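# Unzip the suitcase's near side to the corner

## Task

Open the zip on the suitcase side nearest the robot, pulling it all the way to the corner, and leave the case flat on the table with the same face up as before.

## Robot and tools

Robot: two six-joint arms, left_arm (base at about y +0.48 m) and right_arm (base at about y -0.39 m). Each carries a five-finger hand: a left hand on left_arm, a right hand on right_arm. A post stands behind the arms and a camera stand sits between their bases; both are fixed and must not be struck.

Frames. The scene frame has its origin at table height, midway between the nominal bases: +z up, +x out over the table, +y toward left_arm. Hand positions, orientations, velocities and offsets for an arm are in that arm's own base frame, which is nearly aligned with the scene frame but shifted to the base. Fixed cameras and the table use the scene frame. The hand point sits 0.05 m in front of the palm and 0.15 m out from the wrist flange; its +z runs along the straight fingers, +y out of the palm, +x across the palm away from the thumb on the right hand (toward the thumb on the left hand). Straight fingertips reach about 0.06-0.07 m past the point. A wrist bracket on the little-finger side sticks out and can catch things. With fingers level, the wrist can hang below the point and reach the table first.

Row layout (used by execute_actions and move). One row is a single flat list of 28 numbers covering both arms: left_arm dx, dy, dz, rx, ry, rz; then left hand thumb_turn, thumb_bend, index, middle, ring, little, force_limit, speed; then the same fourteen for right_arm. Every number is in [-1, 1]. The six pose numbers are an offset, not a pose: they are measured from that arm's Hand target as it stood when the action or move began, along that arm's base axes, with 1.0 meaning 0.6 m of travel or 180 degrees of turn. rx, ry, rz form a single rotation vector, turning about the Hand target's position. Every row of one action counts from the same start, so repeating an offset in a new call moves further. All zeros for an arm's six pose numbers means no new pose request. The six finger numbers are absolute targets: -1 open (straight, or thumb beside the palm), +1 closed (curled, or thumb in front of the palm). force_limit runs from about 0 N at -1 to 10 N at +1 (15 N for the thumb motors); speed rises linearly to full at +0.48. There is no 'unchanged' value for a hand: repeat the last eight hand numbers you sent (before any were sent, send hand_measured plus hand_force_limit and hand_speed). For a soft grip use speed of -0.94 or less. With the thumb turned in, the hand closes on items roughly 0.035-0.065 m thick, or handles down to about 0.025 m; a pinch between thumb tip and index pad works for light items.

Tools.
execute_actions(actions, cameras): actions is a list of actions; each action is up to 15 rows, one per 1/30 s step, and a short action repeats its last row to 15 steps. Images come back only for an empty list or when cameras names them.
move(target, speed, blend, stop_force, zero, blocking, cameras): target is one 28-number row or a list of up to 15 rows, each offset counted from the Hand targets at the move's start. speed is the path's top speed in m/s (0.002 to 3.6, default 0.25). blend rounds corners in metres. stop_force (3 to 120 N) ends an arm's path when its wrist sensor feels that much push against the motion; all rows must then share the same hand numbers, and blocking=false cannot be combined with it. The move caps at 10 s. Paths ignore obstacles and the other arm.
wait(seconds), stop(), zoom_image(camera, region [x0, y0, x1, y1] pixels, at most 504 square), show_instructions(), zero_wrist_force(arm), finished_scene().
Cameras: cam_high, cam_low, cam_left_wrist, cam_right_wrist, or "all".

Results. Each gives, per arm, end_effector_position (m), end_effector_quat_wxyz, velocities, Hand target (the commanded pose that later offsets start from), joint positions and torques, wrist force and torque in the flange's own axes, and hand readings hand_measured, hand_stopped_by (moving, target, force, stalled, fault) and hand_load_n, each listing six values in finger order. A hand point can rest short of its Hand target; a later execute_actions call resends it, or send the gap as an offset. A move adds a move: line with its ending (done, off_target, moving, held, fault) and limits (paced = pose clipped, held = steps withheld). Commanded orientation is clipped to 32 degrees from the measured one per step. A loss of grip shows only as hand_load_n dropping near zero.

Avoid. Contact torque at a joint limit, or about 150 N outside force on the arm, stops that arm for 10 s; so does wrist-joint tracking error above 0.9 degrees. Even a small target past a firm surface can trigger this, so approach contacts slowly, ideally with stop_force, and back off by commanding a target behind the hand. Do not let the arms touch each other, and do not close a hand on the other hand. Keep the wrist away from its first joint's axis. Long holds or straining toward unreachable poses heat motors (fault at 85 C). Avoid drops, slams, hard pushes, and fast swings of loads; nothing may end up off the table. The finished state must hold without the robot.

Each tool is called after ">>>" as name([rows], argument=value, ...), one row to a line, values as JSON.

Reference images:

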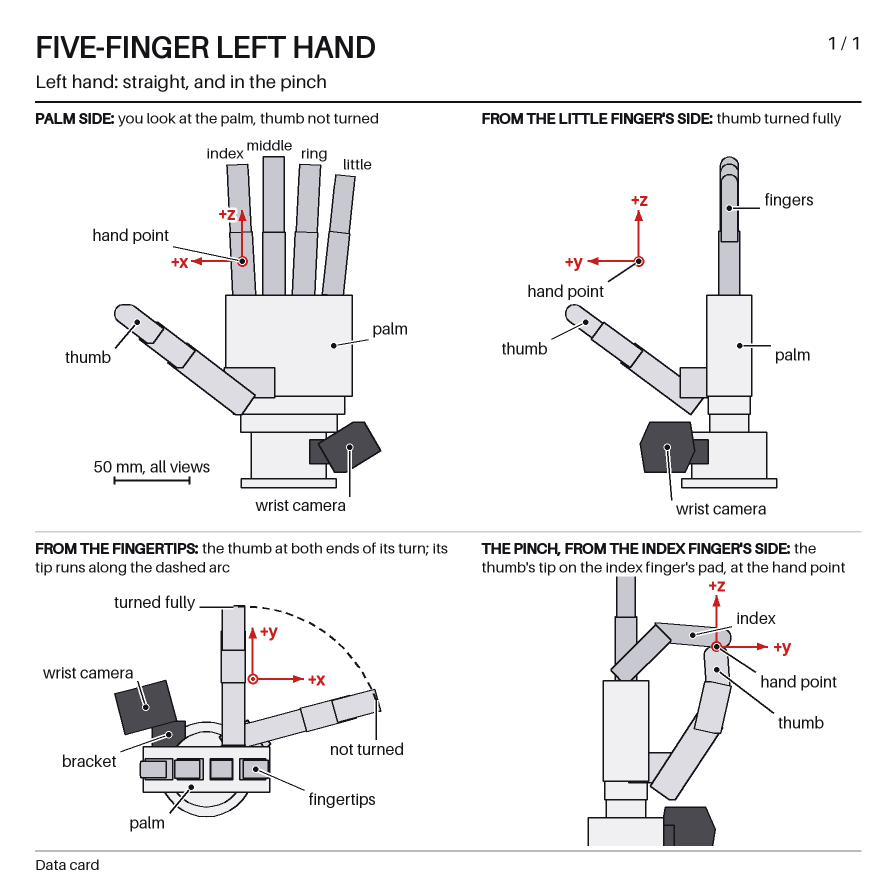

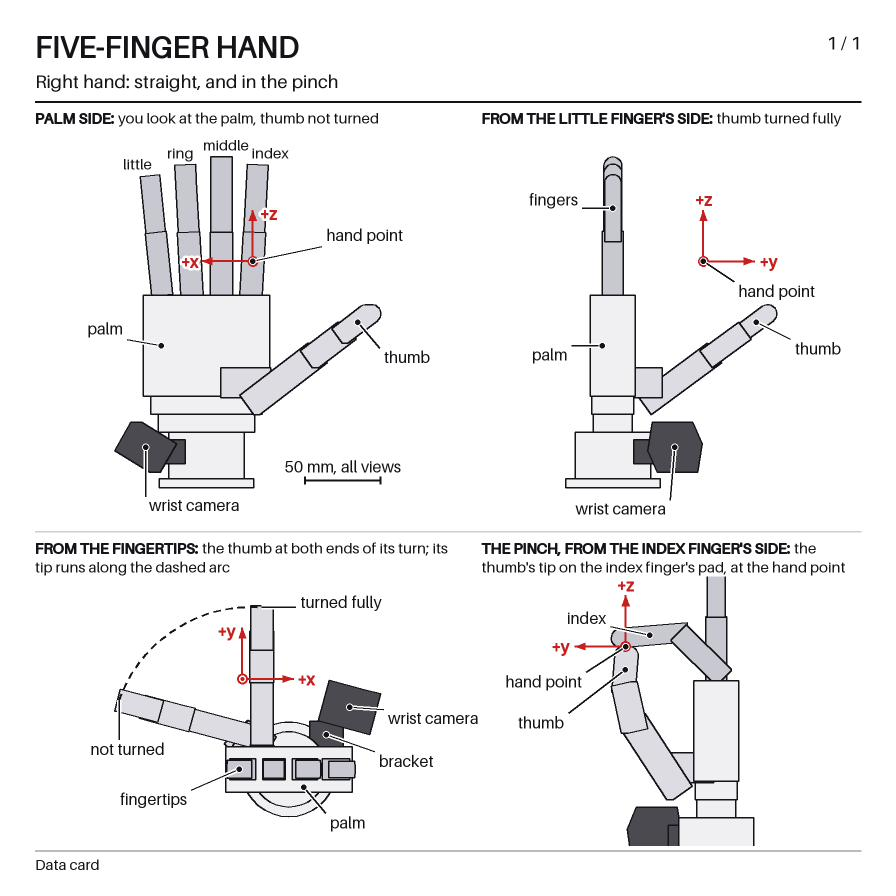

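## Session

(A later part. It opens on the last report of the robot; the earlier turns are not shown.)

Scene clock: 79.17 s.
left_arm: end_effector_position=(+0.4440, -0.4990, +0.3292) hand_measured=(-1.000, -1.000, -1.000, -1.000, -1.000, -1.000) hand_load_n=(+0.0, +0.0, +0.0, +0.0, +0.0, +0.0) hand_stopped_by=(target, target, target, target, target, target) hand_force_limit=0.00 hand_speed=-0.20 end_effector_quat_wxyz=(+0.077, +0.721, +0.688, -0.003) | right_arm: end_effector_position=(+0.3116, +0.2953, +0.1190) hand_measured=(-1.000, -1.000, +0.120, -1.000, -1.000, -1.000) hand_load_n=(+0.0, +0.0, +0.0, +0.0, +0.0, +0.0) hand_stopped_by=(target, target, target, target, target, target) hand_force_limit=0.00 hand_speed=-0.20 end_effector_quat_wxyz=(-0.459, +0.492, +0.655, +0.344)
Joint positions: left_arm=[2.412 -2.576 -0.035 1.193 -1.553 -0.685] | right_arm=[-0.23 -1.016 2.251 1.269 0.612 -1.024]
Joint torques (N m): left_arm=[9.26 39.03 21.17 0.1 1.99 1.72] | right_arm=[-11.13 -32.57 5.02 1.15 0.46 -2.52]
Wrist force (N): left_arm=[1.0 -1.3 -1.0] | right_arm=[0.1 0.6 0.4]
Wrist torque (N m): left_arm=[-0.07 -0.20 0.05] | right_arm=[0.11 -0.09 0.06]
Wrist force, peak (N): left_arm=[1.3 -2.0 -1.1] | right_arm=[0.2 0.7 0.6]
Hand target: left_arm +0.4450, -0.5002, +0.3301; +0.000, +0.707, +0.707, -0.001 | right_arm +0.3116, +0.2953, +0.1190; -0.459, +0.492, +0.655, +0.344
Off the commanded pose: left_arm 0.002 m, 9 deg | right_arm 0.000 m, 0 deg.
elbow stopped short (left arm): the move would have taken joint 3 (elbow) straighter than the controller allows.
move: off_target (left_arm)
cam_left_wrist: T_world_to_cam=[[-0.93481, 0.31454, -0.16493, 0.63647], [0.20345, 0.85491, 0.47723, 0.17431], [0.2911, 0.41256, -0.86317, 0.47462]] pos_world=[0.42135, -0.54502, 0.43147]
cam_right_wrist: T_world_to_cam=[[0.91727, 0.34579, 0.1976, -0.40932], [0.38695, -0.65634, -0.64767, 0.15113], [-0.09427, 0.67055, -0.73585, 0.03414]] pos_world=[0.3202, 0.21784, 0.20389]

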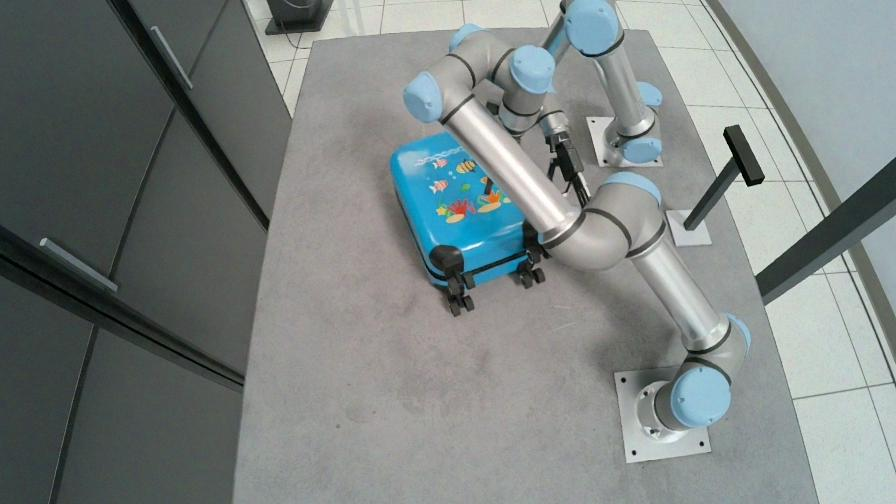

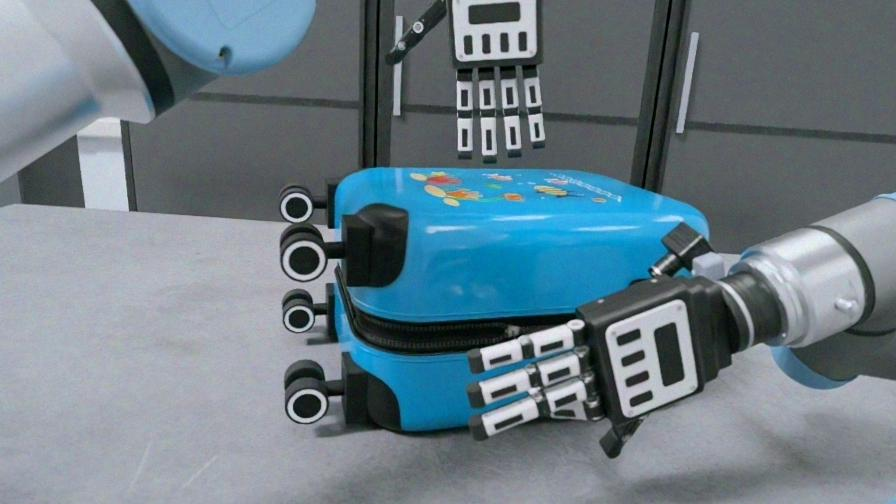

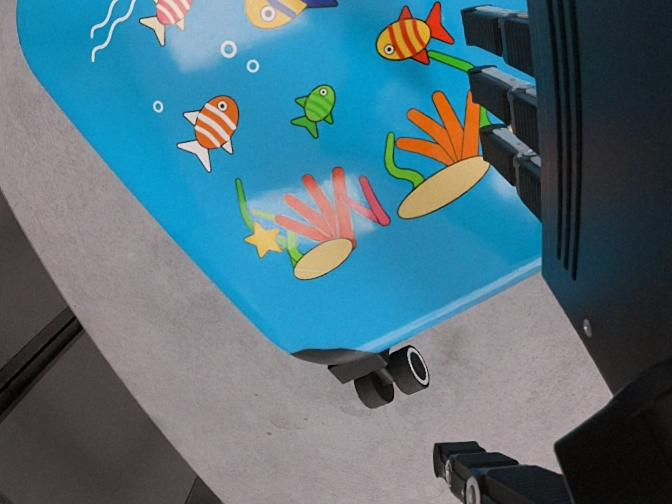

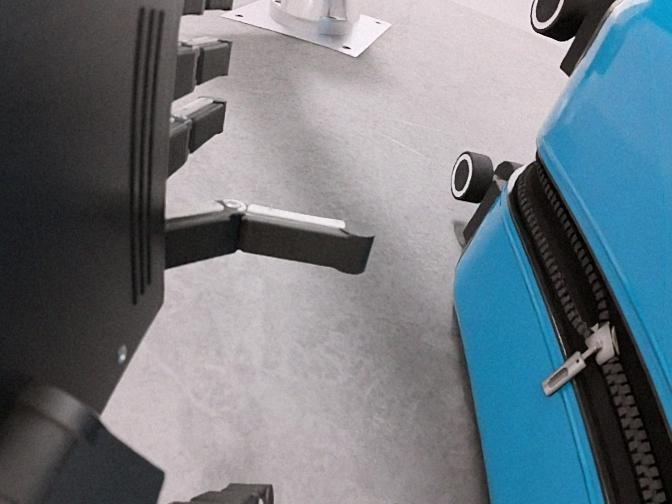

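>>> move(target=[-0.008,-0.045,0.033,-0.0824,-0.1825,-0.2612,-1,-1,-1,-1,-1,-1,0,-0.2,0,0,0,0,0,0,-1,-1,0.12,-1,-1,-1,0,-0.2], speed=0.15, cameras=["all"])

Scene clock: 84.17 s.
left_arm: end_effector_position=(+0.4402, -0.5272, +0.3499) hand_measured=(-1.000, -1.000, -1.000, -1.000, -1.000, -1.000) hand_load_n=(+0.0, +0.0, +0.0, +0.0, +0.0, +0.0) hand_stopped_by=(target, target, target, target, target, target) hand_force_limit=0.00 hand_speed=-0.20 end_effector_quat_wxyz=(+0.281, +0.892, +0.337, +0.106) | right_arm: end_effector_position=(+0.3116, +0.2953, +0.1190) hand_measured=(-1.000, -1.000, +0.120, -1.000, -1.000, -1.000) hand_load_n=(+0.0, +0.0, +0.0, +0.0, +0.0, +0.0) hand_stopped_by=(target, target, target, target, target, target) hand_force_limit=0.00 hand_speed=-0.20 end_effector_quat_wxyz=(-0.459, +0.492, +0.655, +0.344)
Joint positions: left_arm=[2.466 -1.979 -1.1 2.111 -1.471 0.141] | right_arm=[-0.23 -1.016 2.251 1.269 0.612 -1.024]
Joint torques (N m): left_arm=[9.47 51.41 9.26 1.1 1.99 1.75] | right_arm=[-10.64 -30.5 4.37 1.48 0.72 -2.62]
Wrist force (N): left_arm=[1.0 -2.6 -1.2] | right_arm=[0.0 0.1 0.4]
Wrist torque (N m): left_arm=[-0.22 -0.19 0.11] | right_arm=[0.04 -0.07 0.04]
Wrist force, peak (N): left_arm=[1.4 -2.6 -1.3] | right_arm=[-0.3 0.6 0.6]
Hand target: left_arm +0.4402, -0.5272, +0.3499; +0.281, +0.892, +0.337, +0.106 | right_arm +0.3116, +0.2953, +0.1190; -0.459, +0.492, +0.655, +0.344
Off the commanded pose: left_arm 0.000 m, 0 deg | right_arm 0.000 m, 0 deg.
move: done
cam_left_wrist: T_world_to_cam=[[-0.29709, 0.76148, -0.5761, 0.74402], [0.51651, 0.63561, 0.57377, -0.09781], [0.80309, -0.1271, -0.58215, -0.10292]] pos_world=[0.35421, -0.51747, 0.42484]
cam_right_wrist: T_world_to_cam=[[0.91727, 0.34579, 0.1976, -0.40932], [0.38695, -0.65634, -0.64767, 0.15113], [-0.09427, 0.67055, -0.73585, 0.03414]] pos_world=[0.3202, 0.21784, 0.20389]

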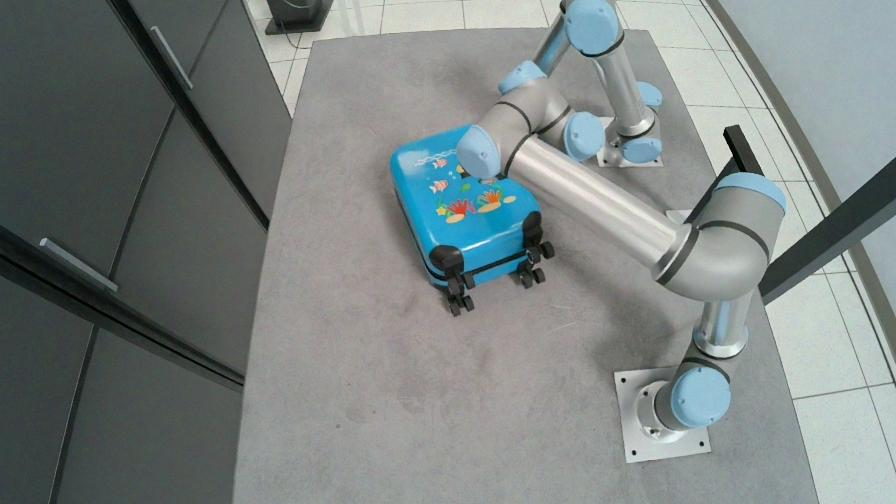

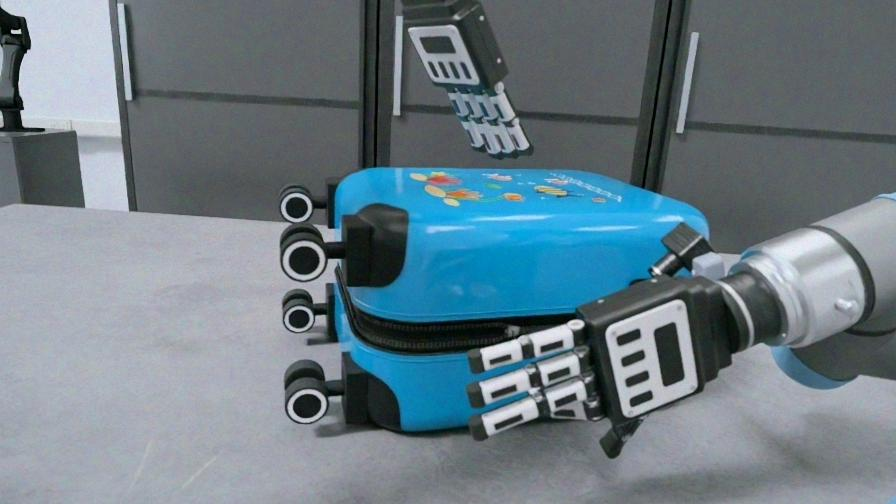

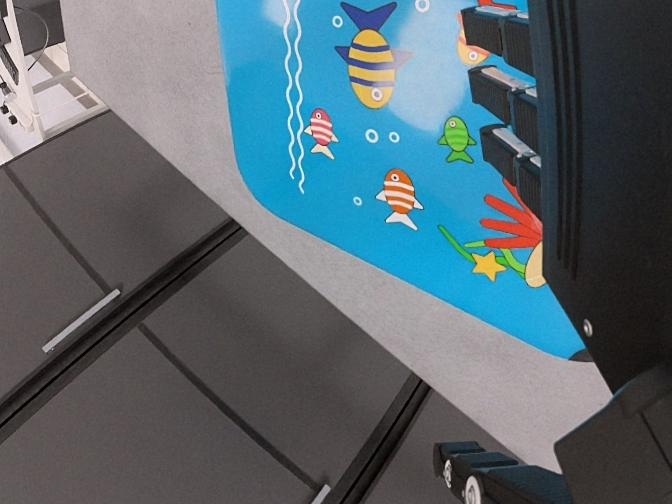

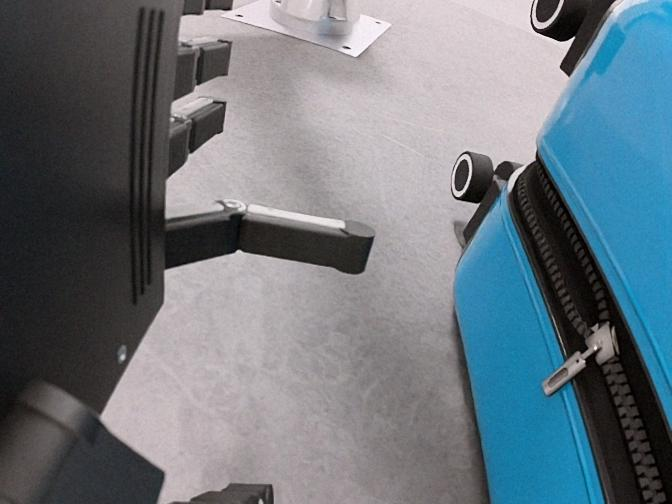

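>>> move(target=[0,0,-0.12,0,0,0,-1,-1,-1,-1,-1,-1,0,-0.2,0,0,0,0,0,0,-1,-1,0.12,-1,-1,-1,0,-0.2], speed=0.01, stop_force=8, cameras=["all"])

Scene clock: 89.30 s.
left_arm: end_effector_position=(+0.4402, -0.5272, +0.3126) hand_measured=(-1.000, -1.000, -1.000, -1.000, -1.000, -1.000) hand_load_n=(+0.0, +0.0, +0.0, +0.0, +0.0, +0.0) hand_stopped_by=(target, target, target, target, target, target) hand_force_limit=0.00 hand_speed=-0.20 end_effector_quat_wxyz=(+0.281, +0.892, +0.337, +0.106) | right_arm: end_effector_position=(+0.3116, +0.2953, +0.1190) hand_measured=(-1.000, -1.000, +0.120, -1.000, -1.000, -1.000) hand_load_n=(+0.0, +0.0, +0.0, +0.0, +0.0, +0.0) hand_stopped_by=(target, target, target, target, target, target) hand_force_limit=0.00 hand_speed=-0.20 end_effector_quat_wxyz=(-0.459, +0.492, +0.655, +0.344)
Joint positions: left_arm=[2.466 -1.978 -1.197 2.207 -1.471 0.141] | right_arm=[-0.23 -1.016 2.251 1.269 0.612 -1.024]
Joint torques (N m): left_arm=[6.85 23.11 23.49 -2.33 0.83 1.45] | right_arm=[-11.48 -28.2 4.71 2.16 0.37 -2.62]
Wrist force (N): left_arm=[1.5 -2.0 -9.2] | right_arm=[0.0 0.5 0.4]
Wrist torque (N m): left_arm=[0.32 -0.42 0.13] | right_arm=[0.10 -0.08 0.05]
Wrist force, peak (N): left_arm=[1.8 -1.1 -16.9] | right_arm=[-0.1 0.8 0.6]
Hand target: left_arm +0.4402, -0.5272, +0.3126; +0.281, +0.892, +0.337, +0.106 (not the last commanded pose) | right_arm +0.3116, +0.2953, +0.1190; -0.459, +0.492, +0.655, +0.344
Off the commanded pose: left_arm 0.035 m, 0 deg | right_arm 0.000 m, 0 deg.
move: contact (left_arm)
cam_left_wrist: T_world_to_cam=[[-0.29709, 0.76148, -0.5761, 0.72253], [0.51651, 0.63561, 0.57377, -0.07641], [0.80309, -0.1271, -0.58215, -0.12463]] pos_world=[0.35421, -0.51747, 0.38754]
cam_right_wrist: T_world_to_cam=[[0.91727, 0.34579, 0.1976, -0.40932], [0.38695, -0.65634, -0.64767, 0.15113], [-0.09427, 0.67055, -0.73585, 0.03414]] pos_world=[0.3202, 0.21784, 0.20389]

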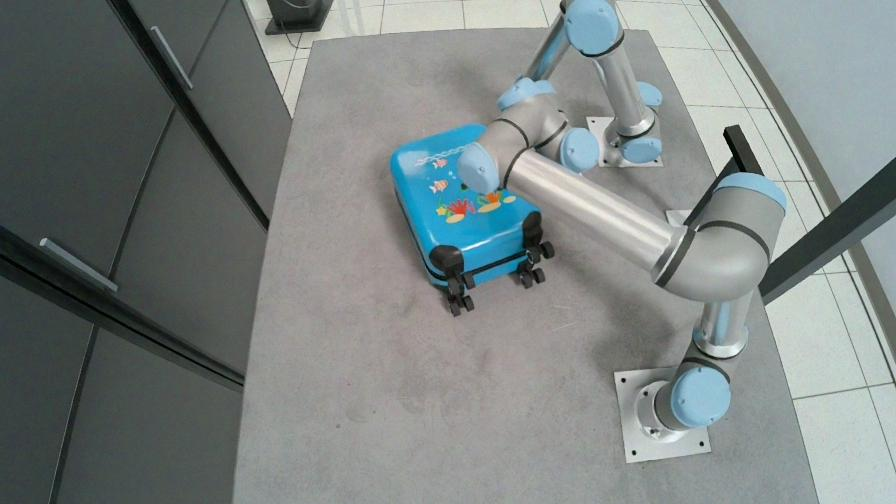

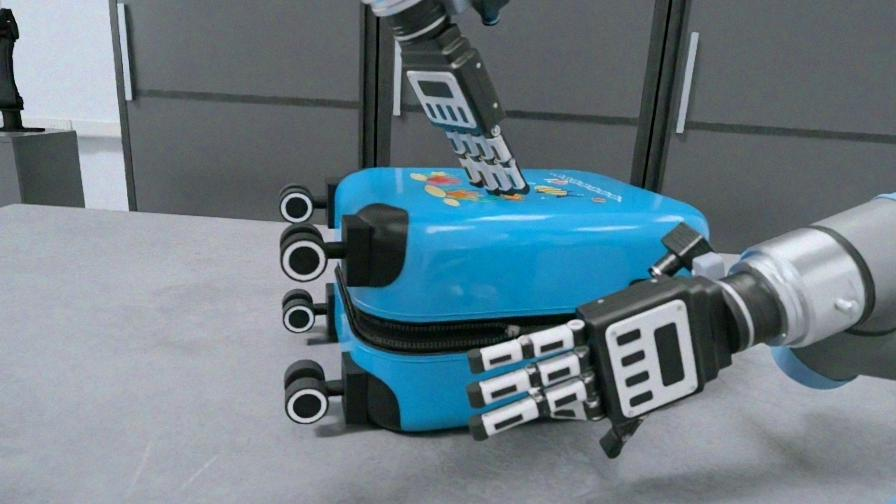

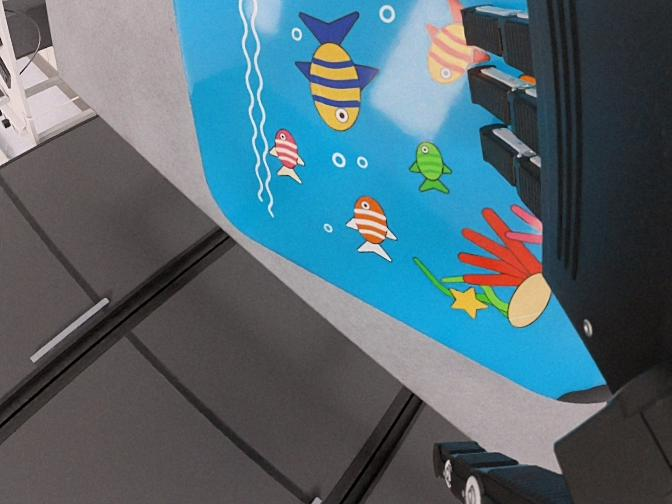

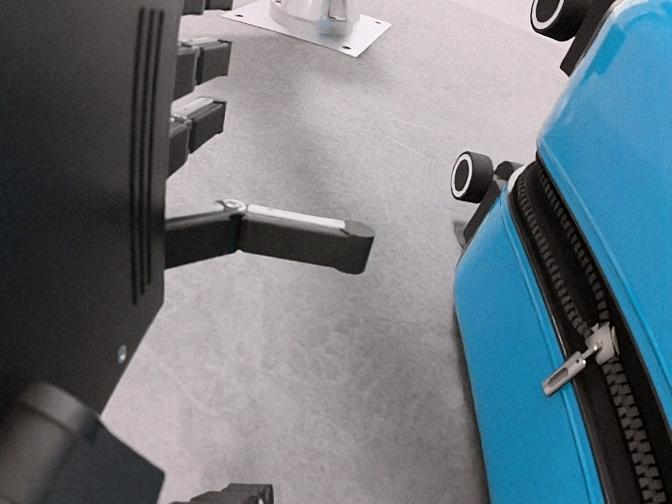

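>>> move(target=[-0.0008,0.0009,-0.0008,0,0,0,-1,-1,-1,-1,-1,-1,0,-0.2,0,0,0,0,0,0,-1,-1,0.12,-1,-1,-1,0,-0.2], speed=0.005)

Scene clock: 90.23 s.
left_arm: end_effector_position=(+0.4397, -0.5267, +0.3121) hand_measured=(-1.000, -1.000, -1.000, -1.000, -1.000, -1.000) hand_load_n=(+0.0, +0.0, +0.0, +0.0, +0.0, +0.0) hand_stopped_by=(target, target, target, target, target, target) hand_force_limit=0.00 hand_speed=-0.20 end_effector_quat_wxyz=(+0.281, +0.892, +0.337, +0.106) | right_arm: end_effector_position=(+0.3116, +0.2953, +0.1190) hand_measured=(-1.000, -1.000, +0.120, -1.000, -1.000, -1.000) hand_load_n=(+0.0, +0.0, +0.0, +0.0, +0.0, +0.0) hand_stopped_by=(target, target, target, target, target, target) hand_force_limit=0.00 hand_speed=-0.20 end_effector_quat_wxyz=(-0.459, +0.492, +0.655, +0.344)
Joint positions: left_arm=[2.466 -1.976 -1.201 2.209 -1.471 0.141] | right_arm=[-0.23 -1.016 2.251 1.269 0.612 -1.024]
Joint torques (N m): left_arm=[8.68 45.93 8.33 2.35 2.3 1.65] | right_arm=[-10.63 -28.35 3.35 2.11 0.43 -2.49]
Wrist force (N): left_arm=[1.1 -1.6 -10.3] | right_arm=[-0.1 0.4 0.4]
Wrist torque (N m): left_arm=[0.44 -0.41 0.09] | right_arm=[0.09 -0.06 0.05]
Wrist force, peak (N): left_arm=[1.7 -1.8 -11.9] | right_arm=[-0.1 0.5 0.8]
Hand target: left_arm +0.4397, -0.5267, +0.3121; +0.281, +0.892, +0.337, +0.106 | right_arm +0.3116, +0.2953, +0.1190; -0.459, +0.492, +0.655, +0.344
Off the commanded pose: left_arm 0.000 m, 0 deg | right_arm 0.000 m, 0 deg.
move: done

>>> zoom_image(camera="cam_right_wrist", region=[440, 140, 672, 480])

>>> zoom_image(camera="cam_low", region=[480, 300, 570, 370])

Scaled by 1.482 from the camera's image (finer frame: 960x720).
This view is cut from an older image: the scene may have changed since it was taken.

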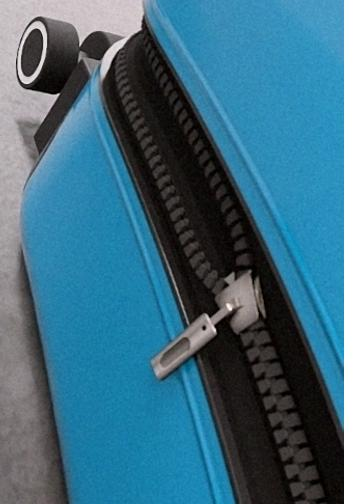

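Scaled by 5.600 from the camera's image (finer frame: 1280x720).
This view is cut from an older image: the scene may have changed since it was taken.

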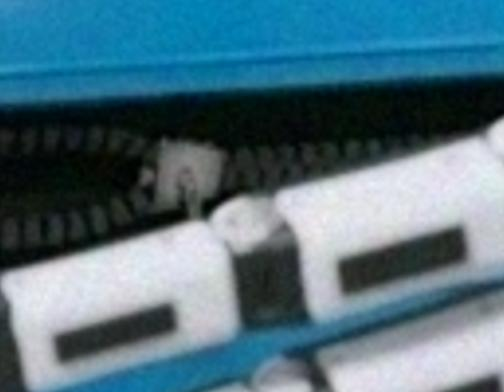

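>>> move(target=[0,0,0,0,0,0,-1,-1,-1,-1,-1,-1,0,-0.2,0.087,0.0262,0,0,0,0.0206,-1,-1,0.12,-1,-1,-1,0,-0.2], speed=0.05)

>>> move(target=[0,0,0,0,0,0,-1,-1,-1,-1,-1,-1,0,-0.2,0.07,0.026,0,0,0,0,-1,-1,0.12,-1,-1,-1,0,-0.2], speed=0.01, stop_force=3, cameras=["all"])

>>> zoom_image(camera="cam_right_wrist", region=[300, 170, 500, 370])

Scene clock: 93.23 s.
left_arm: end_effector_position=(+0.4397, -0.5267, +0.3121) hand_measured=(-1.000, -1.000, -1.000, -1.000, -1.000, -1.000) hand_load_n=(+0.0, -0.5, +0.0, +0.0, +0.0, +0.0) hand_stopped_by=(target, target, target, target, target, target) hand_force_limit=0.00 hand_speed=-0.20 end_effector_quat_wxyz=(+0.281, +0.892, +0.337, +0.106) | right_arm: end_effector_position=(+0.3637, +0.3110, +0.1190) hand_measured=(-1.000, -1.000, +0.120, -1.000, -1.000, -1.000) hand_load_n=(+0.0, +0.0, +0.0, +0.0, +0.0, +0.0) hand_stopped_by=(target, target, target, target, target, target) hand_force_limit=0.00 hand_speed=-0.20 end_effector_quat_wxyz=(-0.470, +0.471, +0.671, +0.329)
Joint positions: left_arm=[2.466 -1.976 -1.201 2.209 -1.471 0.141] | right_arm=[-0.143 -0.935 2.038 1.382 0.594 -1.001]
Joint torques (N m): left_arm=[9.4 45.6 8.87 1.9 2.11 1.65] | right_arm=[7.05 -23.54 -19.23 4.42 -2.07 2.29]
Wrist force (N): left_arm=[1.2 -1.7 -9.7] | right_arm=[0.4 0.6 0.4]
Wrist torque (N m): left_arm=[0.36 -0.41 0.10] | right_arm=[0.13 -0.12 -0.04]
Wrist force, peak (N): left_arm=[1.2 -1.6 -10.2] | right_arm=[0.3 1.1 0.5]
Hand target: left_arm +0.4397, -0.5267, +0.3121; +0.281, +0.892, +0.337, +0.106 | right_arm +0.3638, +0.3110, +0.1190; -0.470, +0.471, +0.671, +0.329
Off the commanded pose: left_arm 0.000 m, 0 deg | right_arm 0.000 m, 0 deg.
move: done

Scene clock: 98.50 s.
left_arm: end_effector_position=(+0.4397, -0.5267, +0.3121) hand_measured=(-1.000, -1.000, -1.000, -1.000, -1.000, -1.000) hand_load_n=(+0.0, +0.0, +0.0, +0.0, +0.0, +0.0) hand_stopped_by=(target, target, target, target, target, target) hand_force_limit=0.00 hand_speed=-0.20 end_effector_quat_wxyz=(+0.281, +0.892, +0.337, +0.106) | right_arm: end_effector_position=(+0.4058, +0.3266, +0.1190) hand_measured=(-1.000, -1.000, +0.120, -1.000, -1.000, -1.000) hand_load_n=(+0.0, +0.0, +0.5, +0.0, +0.0, +0.0) hand_stopped_by=(target, target, target, target, target, target) hand_force_limit=0.00 hand_speed=-0.20 end_effector_quat_wxyz=(-0.470, +0.471, +0.671, +0.329)
Joint positions: left_arm=[2.466 -1.976 -1.201 2.209 -1.471 0.141] | right_arm=[-0.091 -0.879 1.888 1.424 0.554 -0.94]
Joint torques (N m): left_arm=[-8.77 45.58 19.85 -3.07 -1.28 1.6] | right_arm=[9.18 -28.8 -22.31 4.27 -2.16 2.41]
Wrist force (N): left_arm=[0.7 -2.3 -1.2] | right_arm=[0.5 0.1 0.6]
Wrist torque (N m): left_arm=[-0.18 -0.10 0.08] | right_arm=[0.06 -0.12 -0.03]
Wrist force, peak (N): left_arm=[1.3 -1.7 -9.9] | right_arm=[0.4 0.7 0.8]
Hand target: left_arm +0.4397, -0.5267, +0.3121; +0.281, +0.892, +0.337, +0.106 | right_arm +0.4058, +0.3266, +0.1190; -0.470, +0.471, +0.671, +0.329
Off the commanded pose: left_arm 0.000 m, 0 deg | right_arm 0.000 m, 0 deg.
move: done
cam_left_wrist: T_world_to_cam=[[-0.29709, 0.76148, -0.5761, 0.72171], [0.51651, 0.63561, 0.57377, -0.07618], [0.80309, -0.1271, -0.58215, -0.12446]] pos_world=[0.35371, -0.51697, 0.38704]
cam_right_wrist: T_world_to_cam=[[0.89297, 0.40442, 0.19759, -0.51592], [0.4286, -0.62992, -0.64769, 0.10971], [-0.13748, 0.66306, -0.73584, 0.04198]] pos_world=[0.41945, 0.24992, 0.20389]

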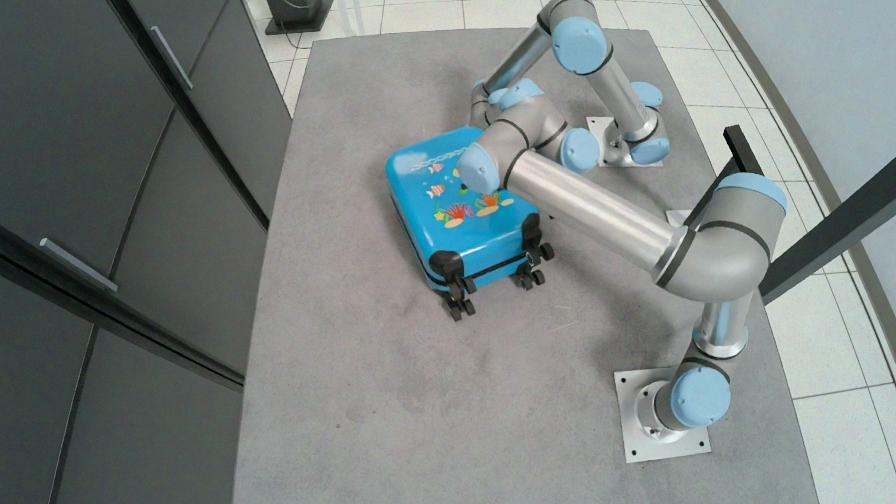

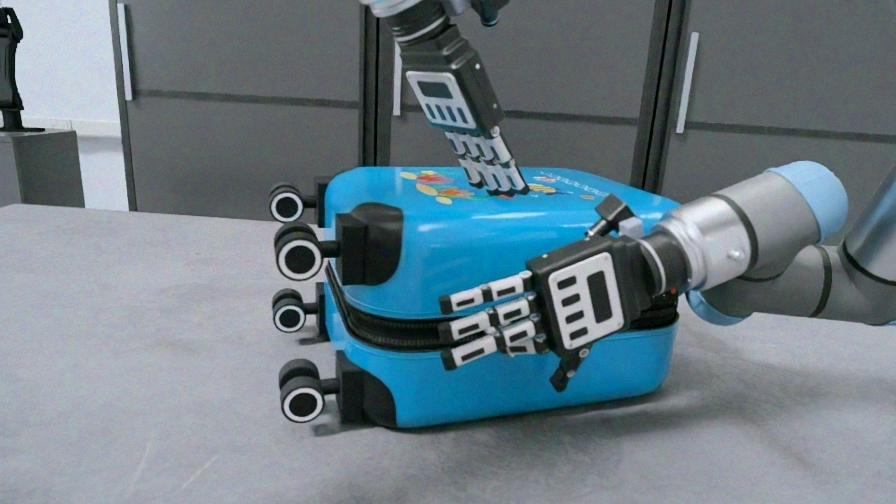

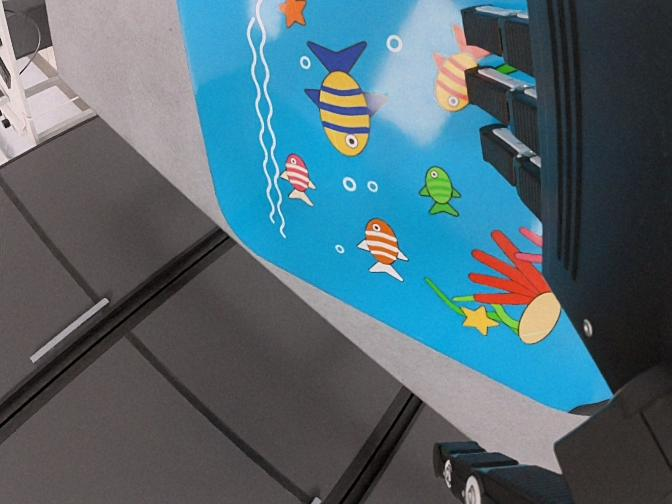

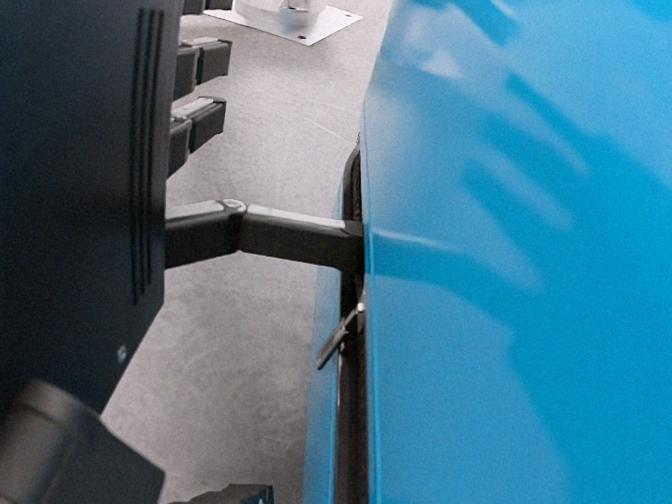

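Scaled by 2.520 from the camera's image (finer frame: 960x720).

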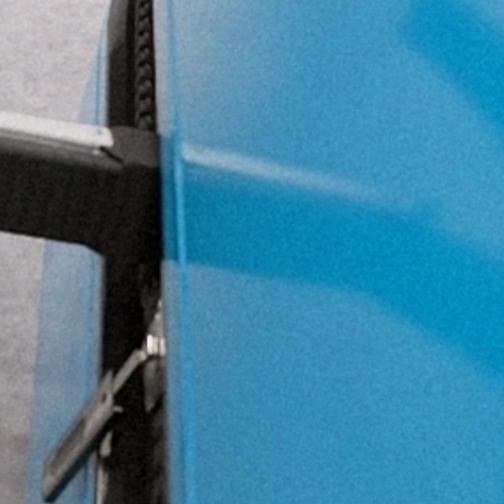

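>>> move(target=[0,0,0.05,0,0,0,-1,-1,-1,-1,-1,-1,0,-0.2,-0.18,-0.06,0,0,0,0,-1,-1,0.12,-1,-1,-1,0,-0.2], speed=0.1, cameras=["all"])

>>> zoom_image(camera="cam_right_wrist", region=[400, 100, 672, 504])

>>> zoom_image(camera="cam_low", region=[450, 280, 590, 390])

Scene clock: 101.07 s.
left_arm: end_effector_position=(+0.4397, -0.5267, +0.3421) hand_measured=(-1.000, -1.000, -1.000, -1.000, -1.000, -1.000) hand_load_n=(+0.0, +0.0, +0.5, +0.0, +0.0, +0.0) hand_stopped_by=(target, target, target, target, target, target) hand_force_limit=0.00 hand_speed=-0.20 end_effector_quat_wxyz=(+0.281, +0.892, +0.337, +0.106) | right_arm: end_effector_position=(+0.2978, +0.2906, +0.1190) hand_measured=(-1.000, -1.000, +0.120, -1.000, -1.000, -1.000) hand_load_n=(+0.0, +0.0, +0.0, +0.0, +0.0, +0.0) hand_stopped_by=(target, target, target, target, target, target) hand_force_limit=0.00 hand_speed=-0.20 end_effector_quat_wxyz=(-0.470, +0.471, +0.671, +0.329)
Joint positions: left_arm=[2.466 -1.976 -1.124 2.132 -1.471 0.141] | right_arm=[-0.242 -1.01 2.262 1.31 0.674 -1.097]
Joint torques (N m): left_arm=[-4.36 23.54 25.68 -3.26 0.48 1.55] | right_arm=[-11.14 -33.82 4.51 0.42 0.52 -2.48]
Wrist force (N): left_arm=[0.3 -2.3 -1.2] | right_arm=[-0.1 0.3 0.5]
Wrist torque (N m): left_arm=[-0.18 -0.04 0.06] | right_arm=[0.07 -0.07 0.05]
Wrist force, peak (N): left_arm=[0.8 -2.4 -1.5] | right_arm=[0.4 1.2 0.5]
Hand target: left_arm +0.4397, -0.5267, +0.3421; +0.281, +0.892, +0.337, +0.106 | right_arm +0.2978, +0.2906, +0.1190; -0.470, +0.471, +0.671, +0.329
Off the commanded pose: left_arm 0.000 m, 0 deg | right_arm 0.000 m, 0 deg.
move: done
cam_left_wrist: T_world_to_cam=[[-0.29709, 0.76148, -0.5761, 0.739], [0.51651, 0.63561, 0.57377, -0.09339], [0.80309, -0.1271, -0.58215, -0.10699]] pos_world=[0.35371, -0.51697, 0.41704]
cam_right_wrist: T_world_to_cam=[[0.89297, 0.40442, 0.19759, -0.40492], [0.4286, -0.62992, -0.64769, 0.13332], [-0.13748, 0.66306, -0.73584, 0.051]] pos_world=[0.31145, 0.21392, 0.20389]

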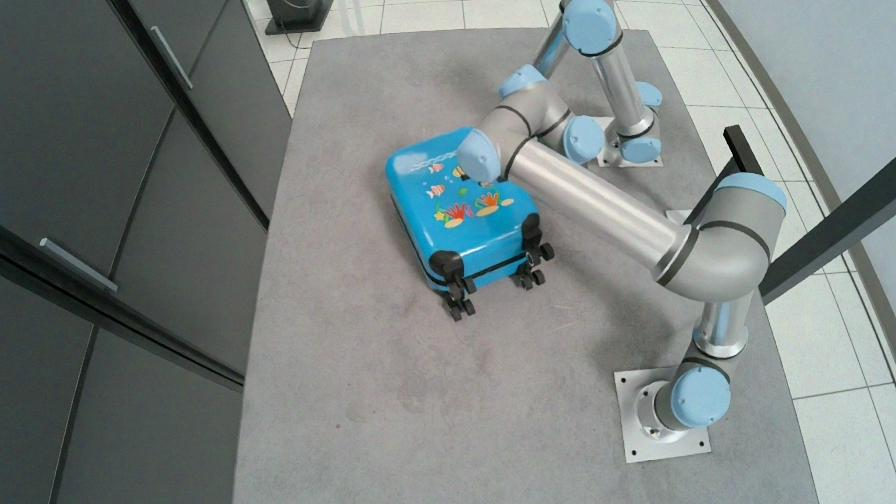

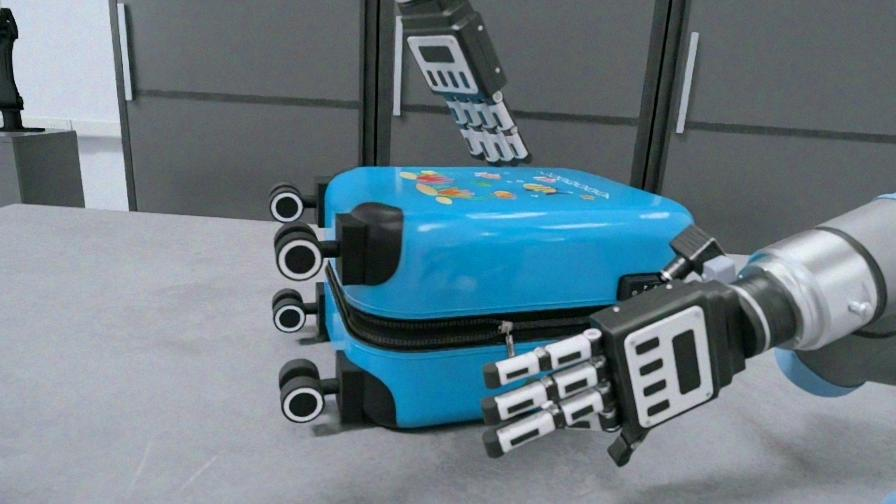

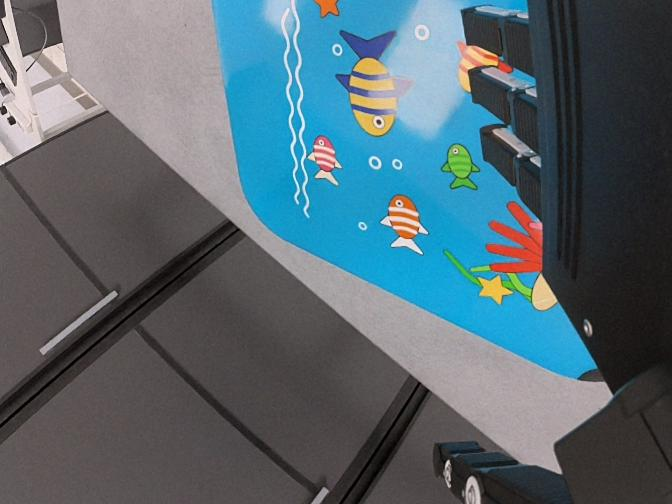

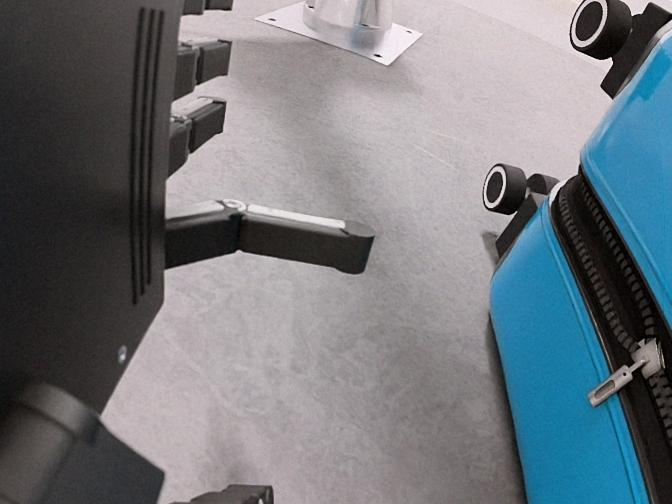

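Scaled by 1.248 from the camera's image (finer frame: 960x720).

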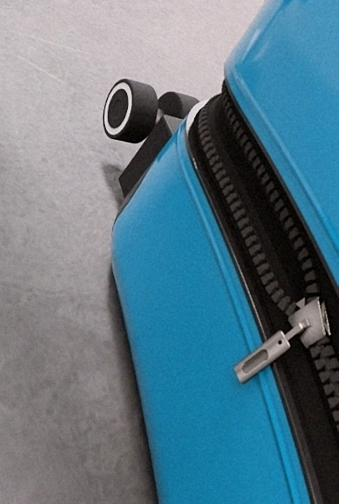

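Scaled by 3.600 from the camera's image (finer frame: 1280x720).

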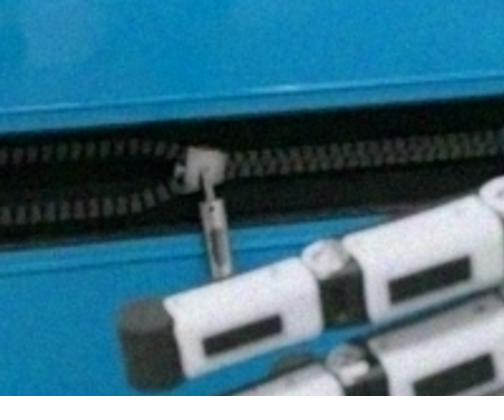

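>>> move(target=[0,0,0,0,0,0,-1,-1,-1,-1,-1,-1,0,-0.2,0.1147,0.0155,0.0183,-0.0546,-0.0111,-0.0948,-1,-1,-0.12,-1,-1,-1,0,-0.2], speed=0.08)

>>> move(target=[0,0,-0.08,0,0,0,-1,-1,-1,-1,-1,-1,0,-0.2,0,0,0,0,0,0,-1,-1,-0.12,-1,-1,-1,0,-0.2], speed=0.01, stop_force=8, cameras=["all"])

>>> zoom_image(camera="cam_right_wrist", region=[300, 100, 640, 500])

Scene clock: 105.60 s.
left_arm: end_effector_position=(+0.4397, -0.5267, +0.3421) hand_measured=(-1.000, -1.000, -1.000, -1.000, -1.000, -1.000) hand_load_n=(+0.0, -0.5, +0.0, +0.0, +0.0, +0.0) hand_stopped_by=(target, target, target, target, target, target) hand_force_limit=0.00 hand_speed=-0.20 end_effector_quat_wxyz=(+0.281, +0.892, +0.337, +0.106) | right_arm: end_effector_position=(+0.3666, +0.2999, +0.1299) hand_measured=(-1.000, -1.000, -0.120, -1.000, -1.000, -1.000) hand_load_n=(+0.0, +0.0, +0.0, +0.0, +0.0, +0.0) hand_stopped_by=(target, target, target, target, target, target) hand_force_limit=0.00 hand_speed=-0.20 end_effector_quat_wxyz=(-0.362, +0.597, +0.627, +0.345)
Joint positions: left_arm=[2.466 -1.976 -1.124 2.132 -1.471 0.141] | right_arm=[-0.121 -1.204 2.098 0.962 0.548 -0.33]
Joint torques (N m): left_arm=[-6.13 22.93 25.28 -3.08 0.62 -0.66] | right_arm=[7.1 -32.08 -21.91 0.72 -0.04 2.13]
Wrist force (N): left_arm=[0.5 -2.2 -1.1] | right_arm=[0.8 0.5 -0.2]
Wrist torque (N m): left_arm=[-0.16 -0.07 0.07] | right_arm=[0.16 -0.16 -0.02]
Wrist force, peak (N): left_arm=[0.4 -2.6 -1.4] | right_arm=[1.1 0.7 0.5]
Hand target: left_arm +0.4397, -0.5267, +0.3421; +0.281, +0.892, +0.337, +0.106 | right_arm +0.3666, +0.2999, +0.1300; -0.362, +0.597, +0.627, +0.345
Off the commanded pose: left_arm 0.000 m, 0 deg | right_arm 0.000 m, 0 deg.
move: done

Scene clock: 109.57 s.
left_arm: end_effector_position=(+0.4397, -0.5267, +0.3126) hand_measured=(-1.000, -1.000, -1.000, -1.000, -1.000, -1.000) hand_load_n=(+0.0, +0.0, +0.0, +0.0, +0.0, -0.5) hand_stopped_by=(target, target, target, target, target, target) hand_force_limit=0.00 hand_speed=-0.20 end_effector_quat_wxyz=(+0.281, +0.892, +0.337, +0.106) | right_arm: end_effector_position=(+0.3666, +0.2999, +0.1300) hand_measured=(-1.000, -1.000, -0.120, -1.000, -1.000, -1.000) hand_load_n=(+0.0, +0.0, +0.0, +0.0, +0.0, +0.0) hand_stopped_by=(target, target, target, target, target, target) hand_force_limit=0.00 hand_speed=-0.20 end_effector_quat_wxyz=(-0.362, +0.597, +0.627, +0.345)
Joint positions: left_arm=[2.466 -1.976 -1.199 2.207 -1.471 0.141] | right_arm=[-0.121 -1.204 2.098 0.962 0.548 -0.33]
Joint torques (N m): left_arm=[-7.57 22.33 22.99 -2.25 -0.86 -0.76] | right_arm=[8.84 -32.74 -22.64 1.03 0.12 2.28]
Wrist force (N): left_arm=[1.4 -2.0 -9.1] | right_arm=[0.9 0.7 0.2]
Wrist torque (N m): left_arm=[0.31 -0.36 0.12] | right_arm=[0.17 -0.18 0.00]
Wrist force, peak (N): left_arm=[1.4 -1.1 -16.6] | right_arm=[1.2 0.5 0.3]
Hand target: left_arm +0.4397, -0.5267, +0.3126; +0.281, +0.892, +0.337, +0.106 (not the last commanded pose) | right_arm +0.3666, +0.2999, +0.1300; -0.362, +0.597, +0.627, +0.345
Off the commanded pose: left_arm 0.018 m, 0 deg | right_arm 0.000 m, 0 deg.
move: contact (left_arm)
cam_left_wrist: T_world_to_cam=[[-0.29709, 0.76148, -0.5761, 0.722], [0.51651, 0.63561, 0.57377, -0.07647], [0.80309, -0.1271, -0.58215, -0.12416]] pos_world=[0.35371, -0.51697, 0.38754]
cam_right_wrist: T_world_to_cam=[[0.97073, 0.15692, 0.18181, -0.4245], [0.2295, -0.82918, -0.5097, 0.23157], [0.07077, 0.53651, -0.84092, 0.03765]] pos_world=[0.35626, 0.23843, 0.22687]

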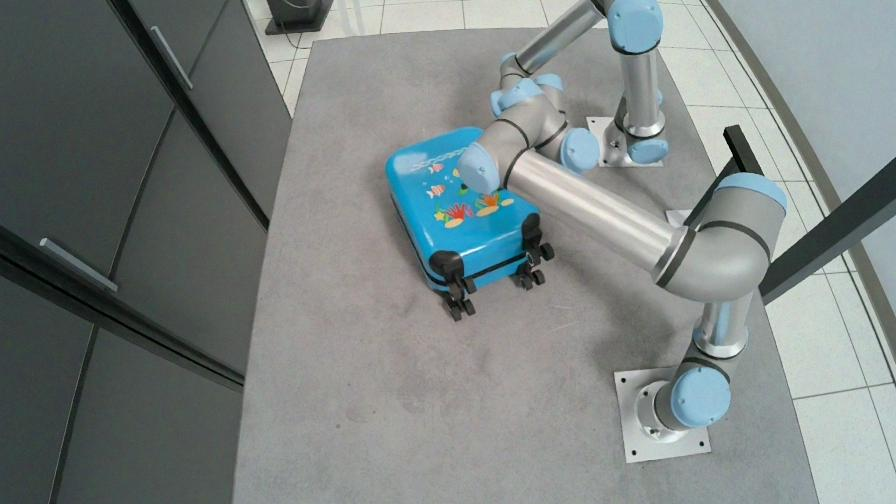

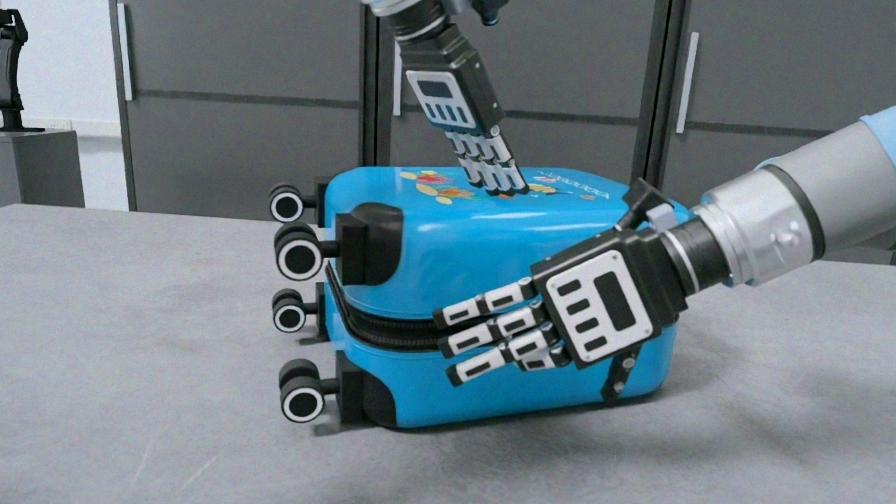

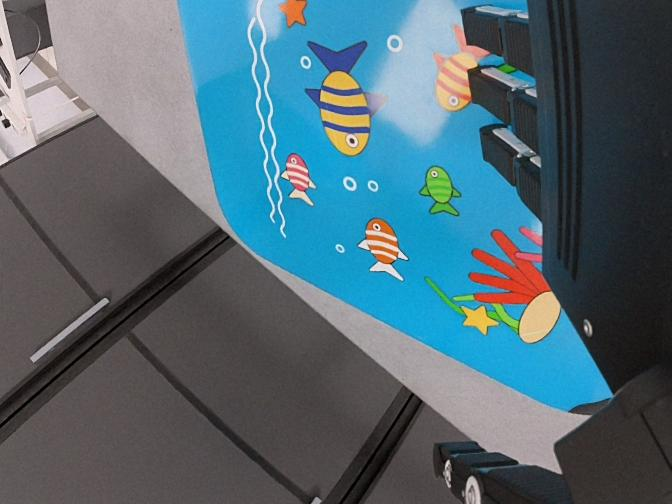

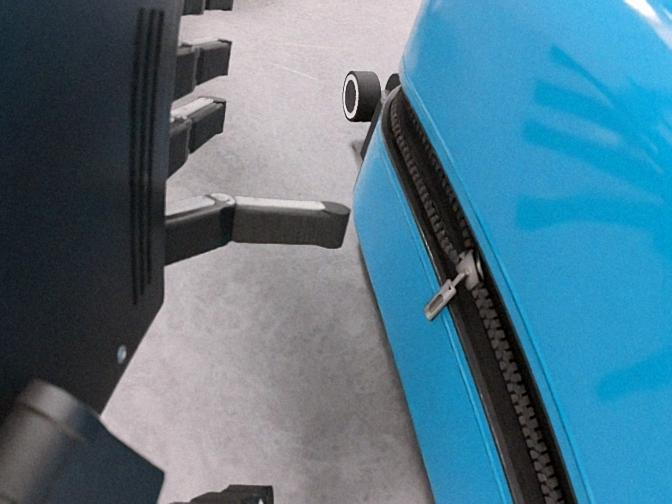

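Scaled by 1.260 from the camera's image (finer frame: 960x720).

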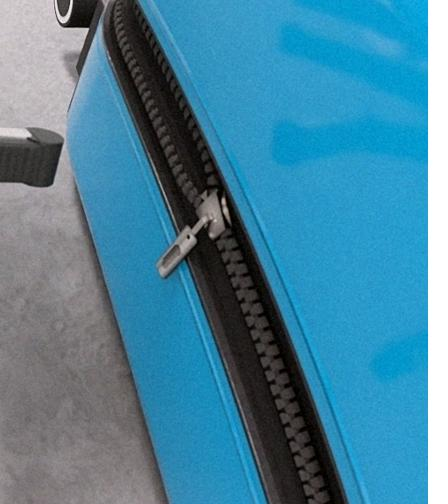

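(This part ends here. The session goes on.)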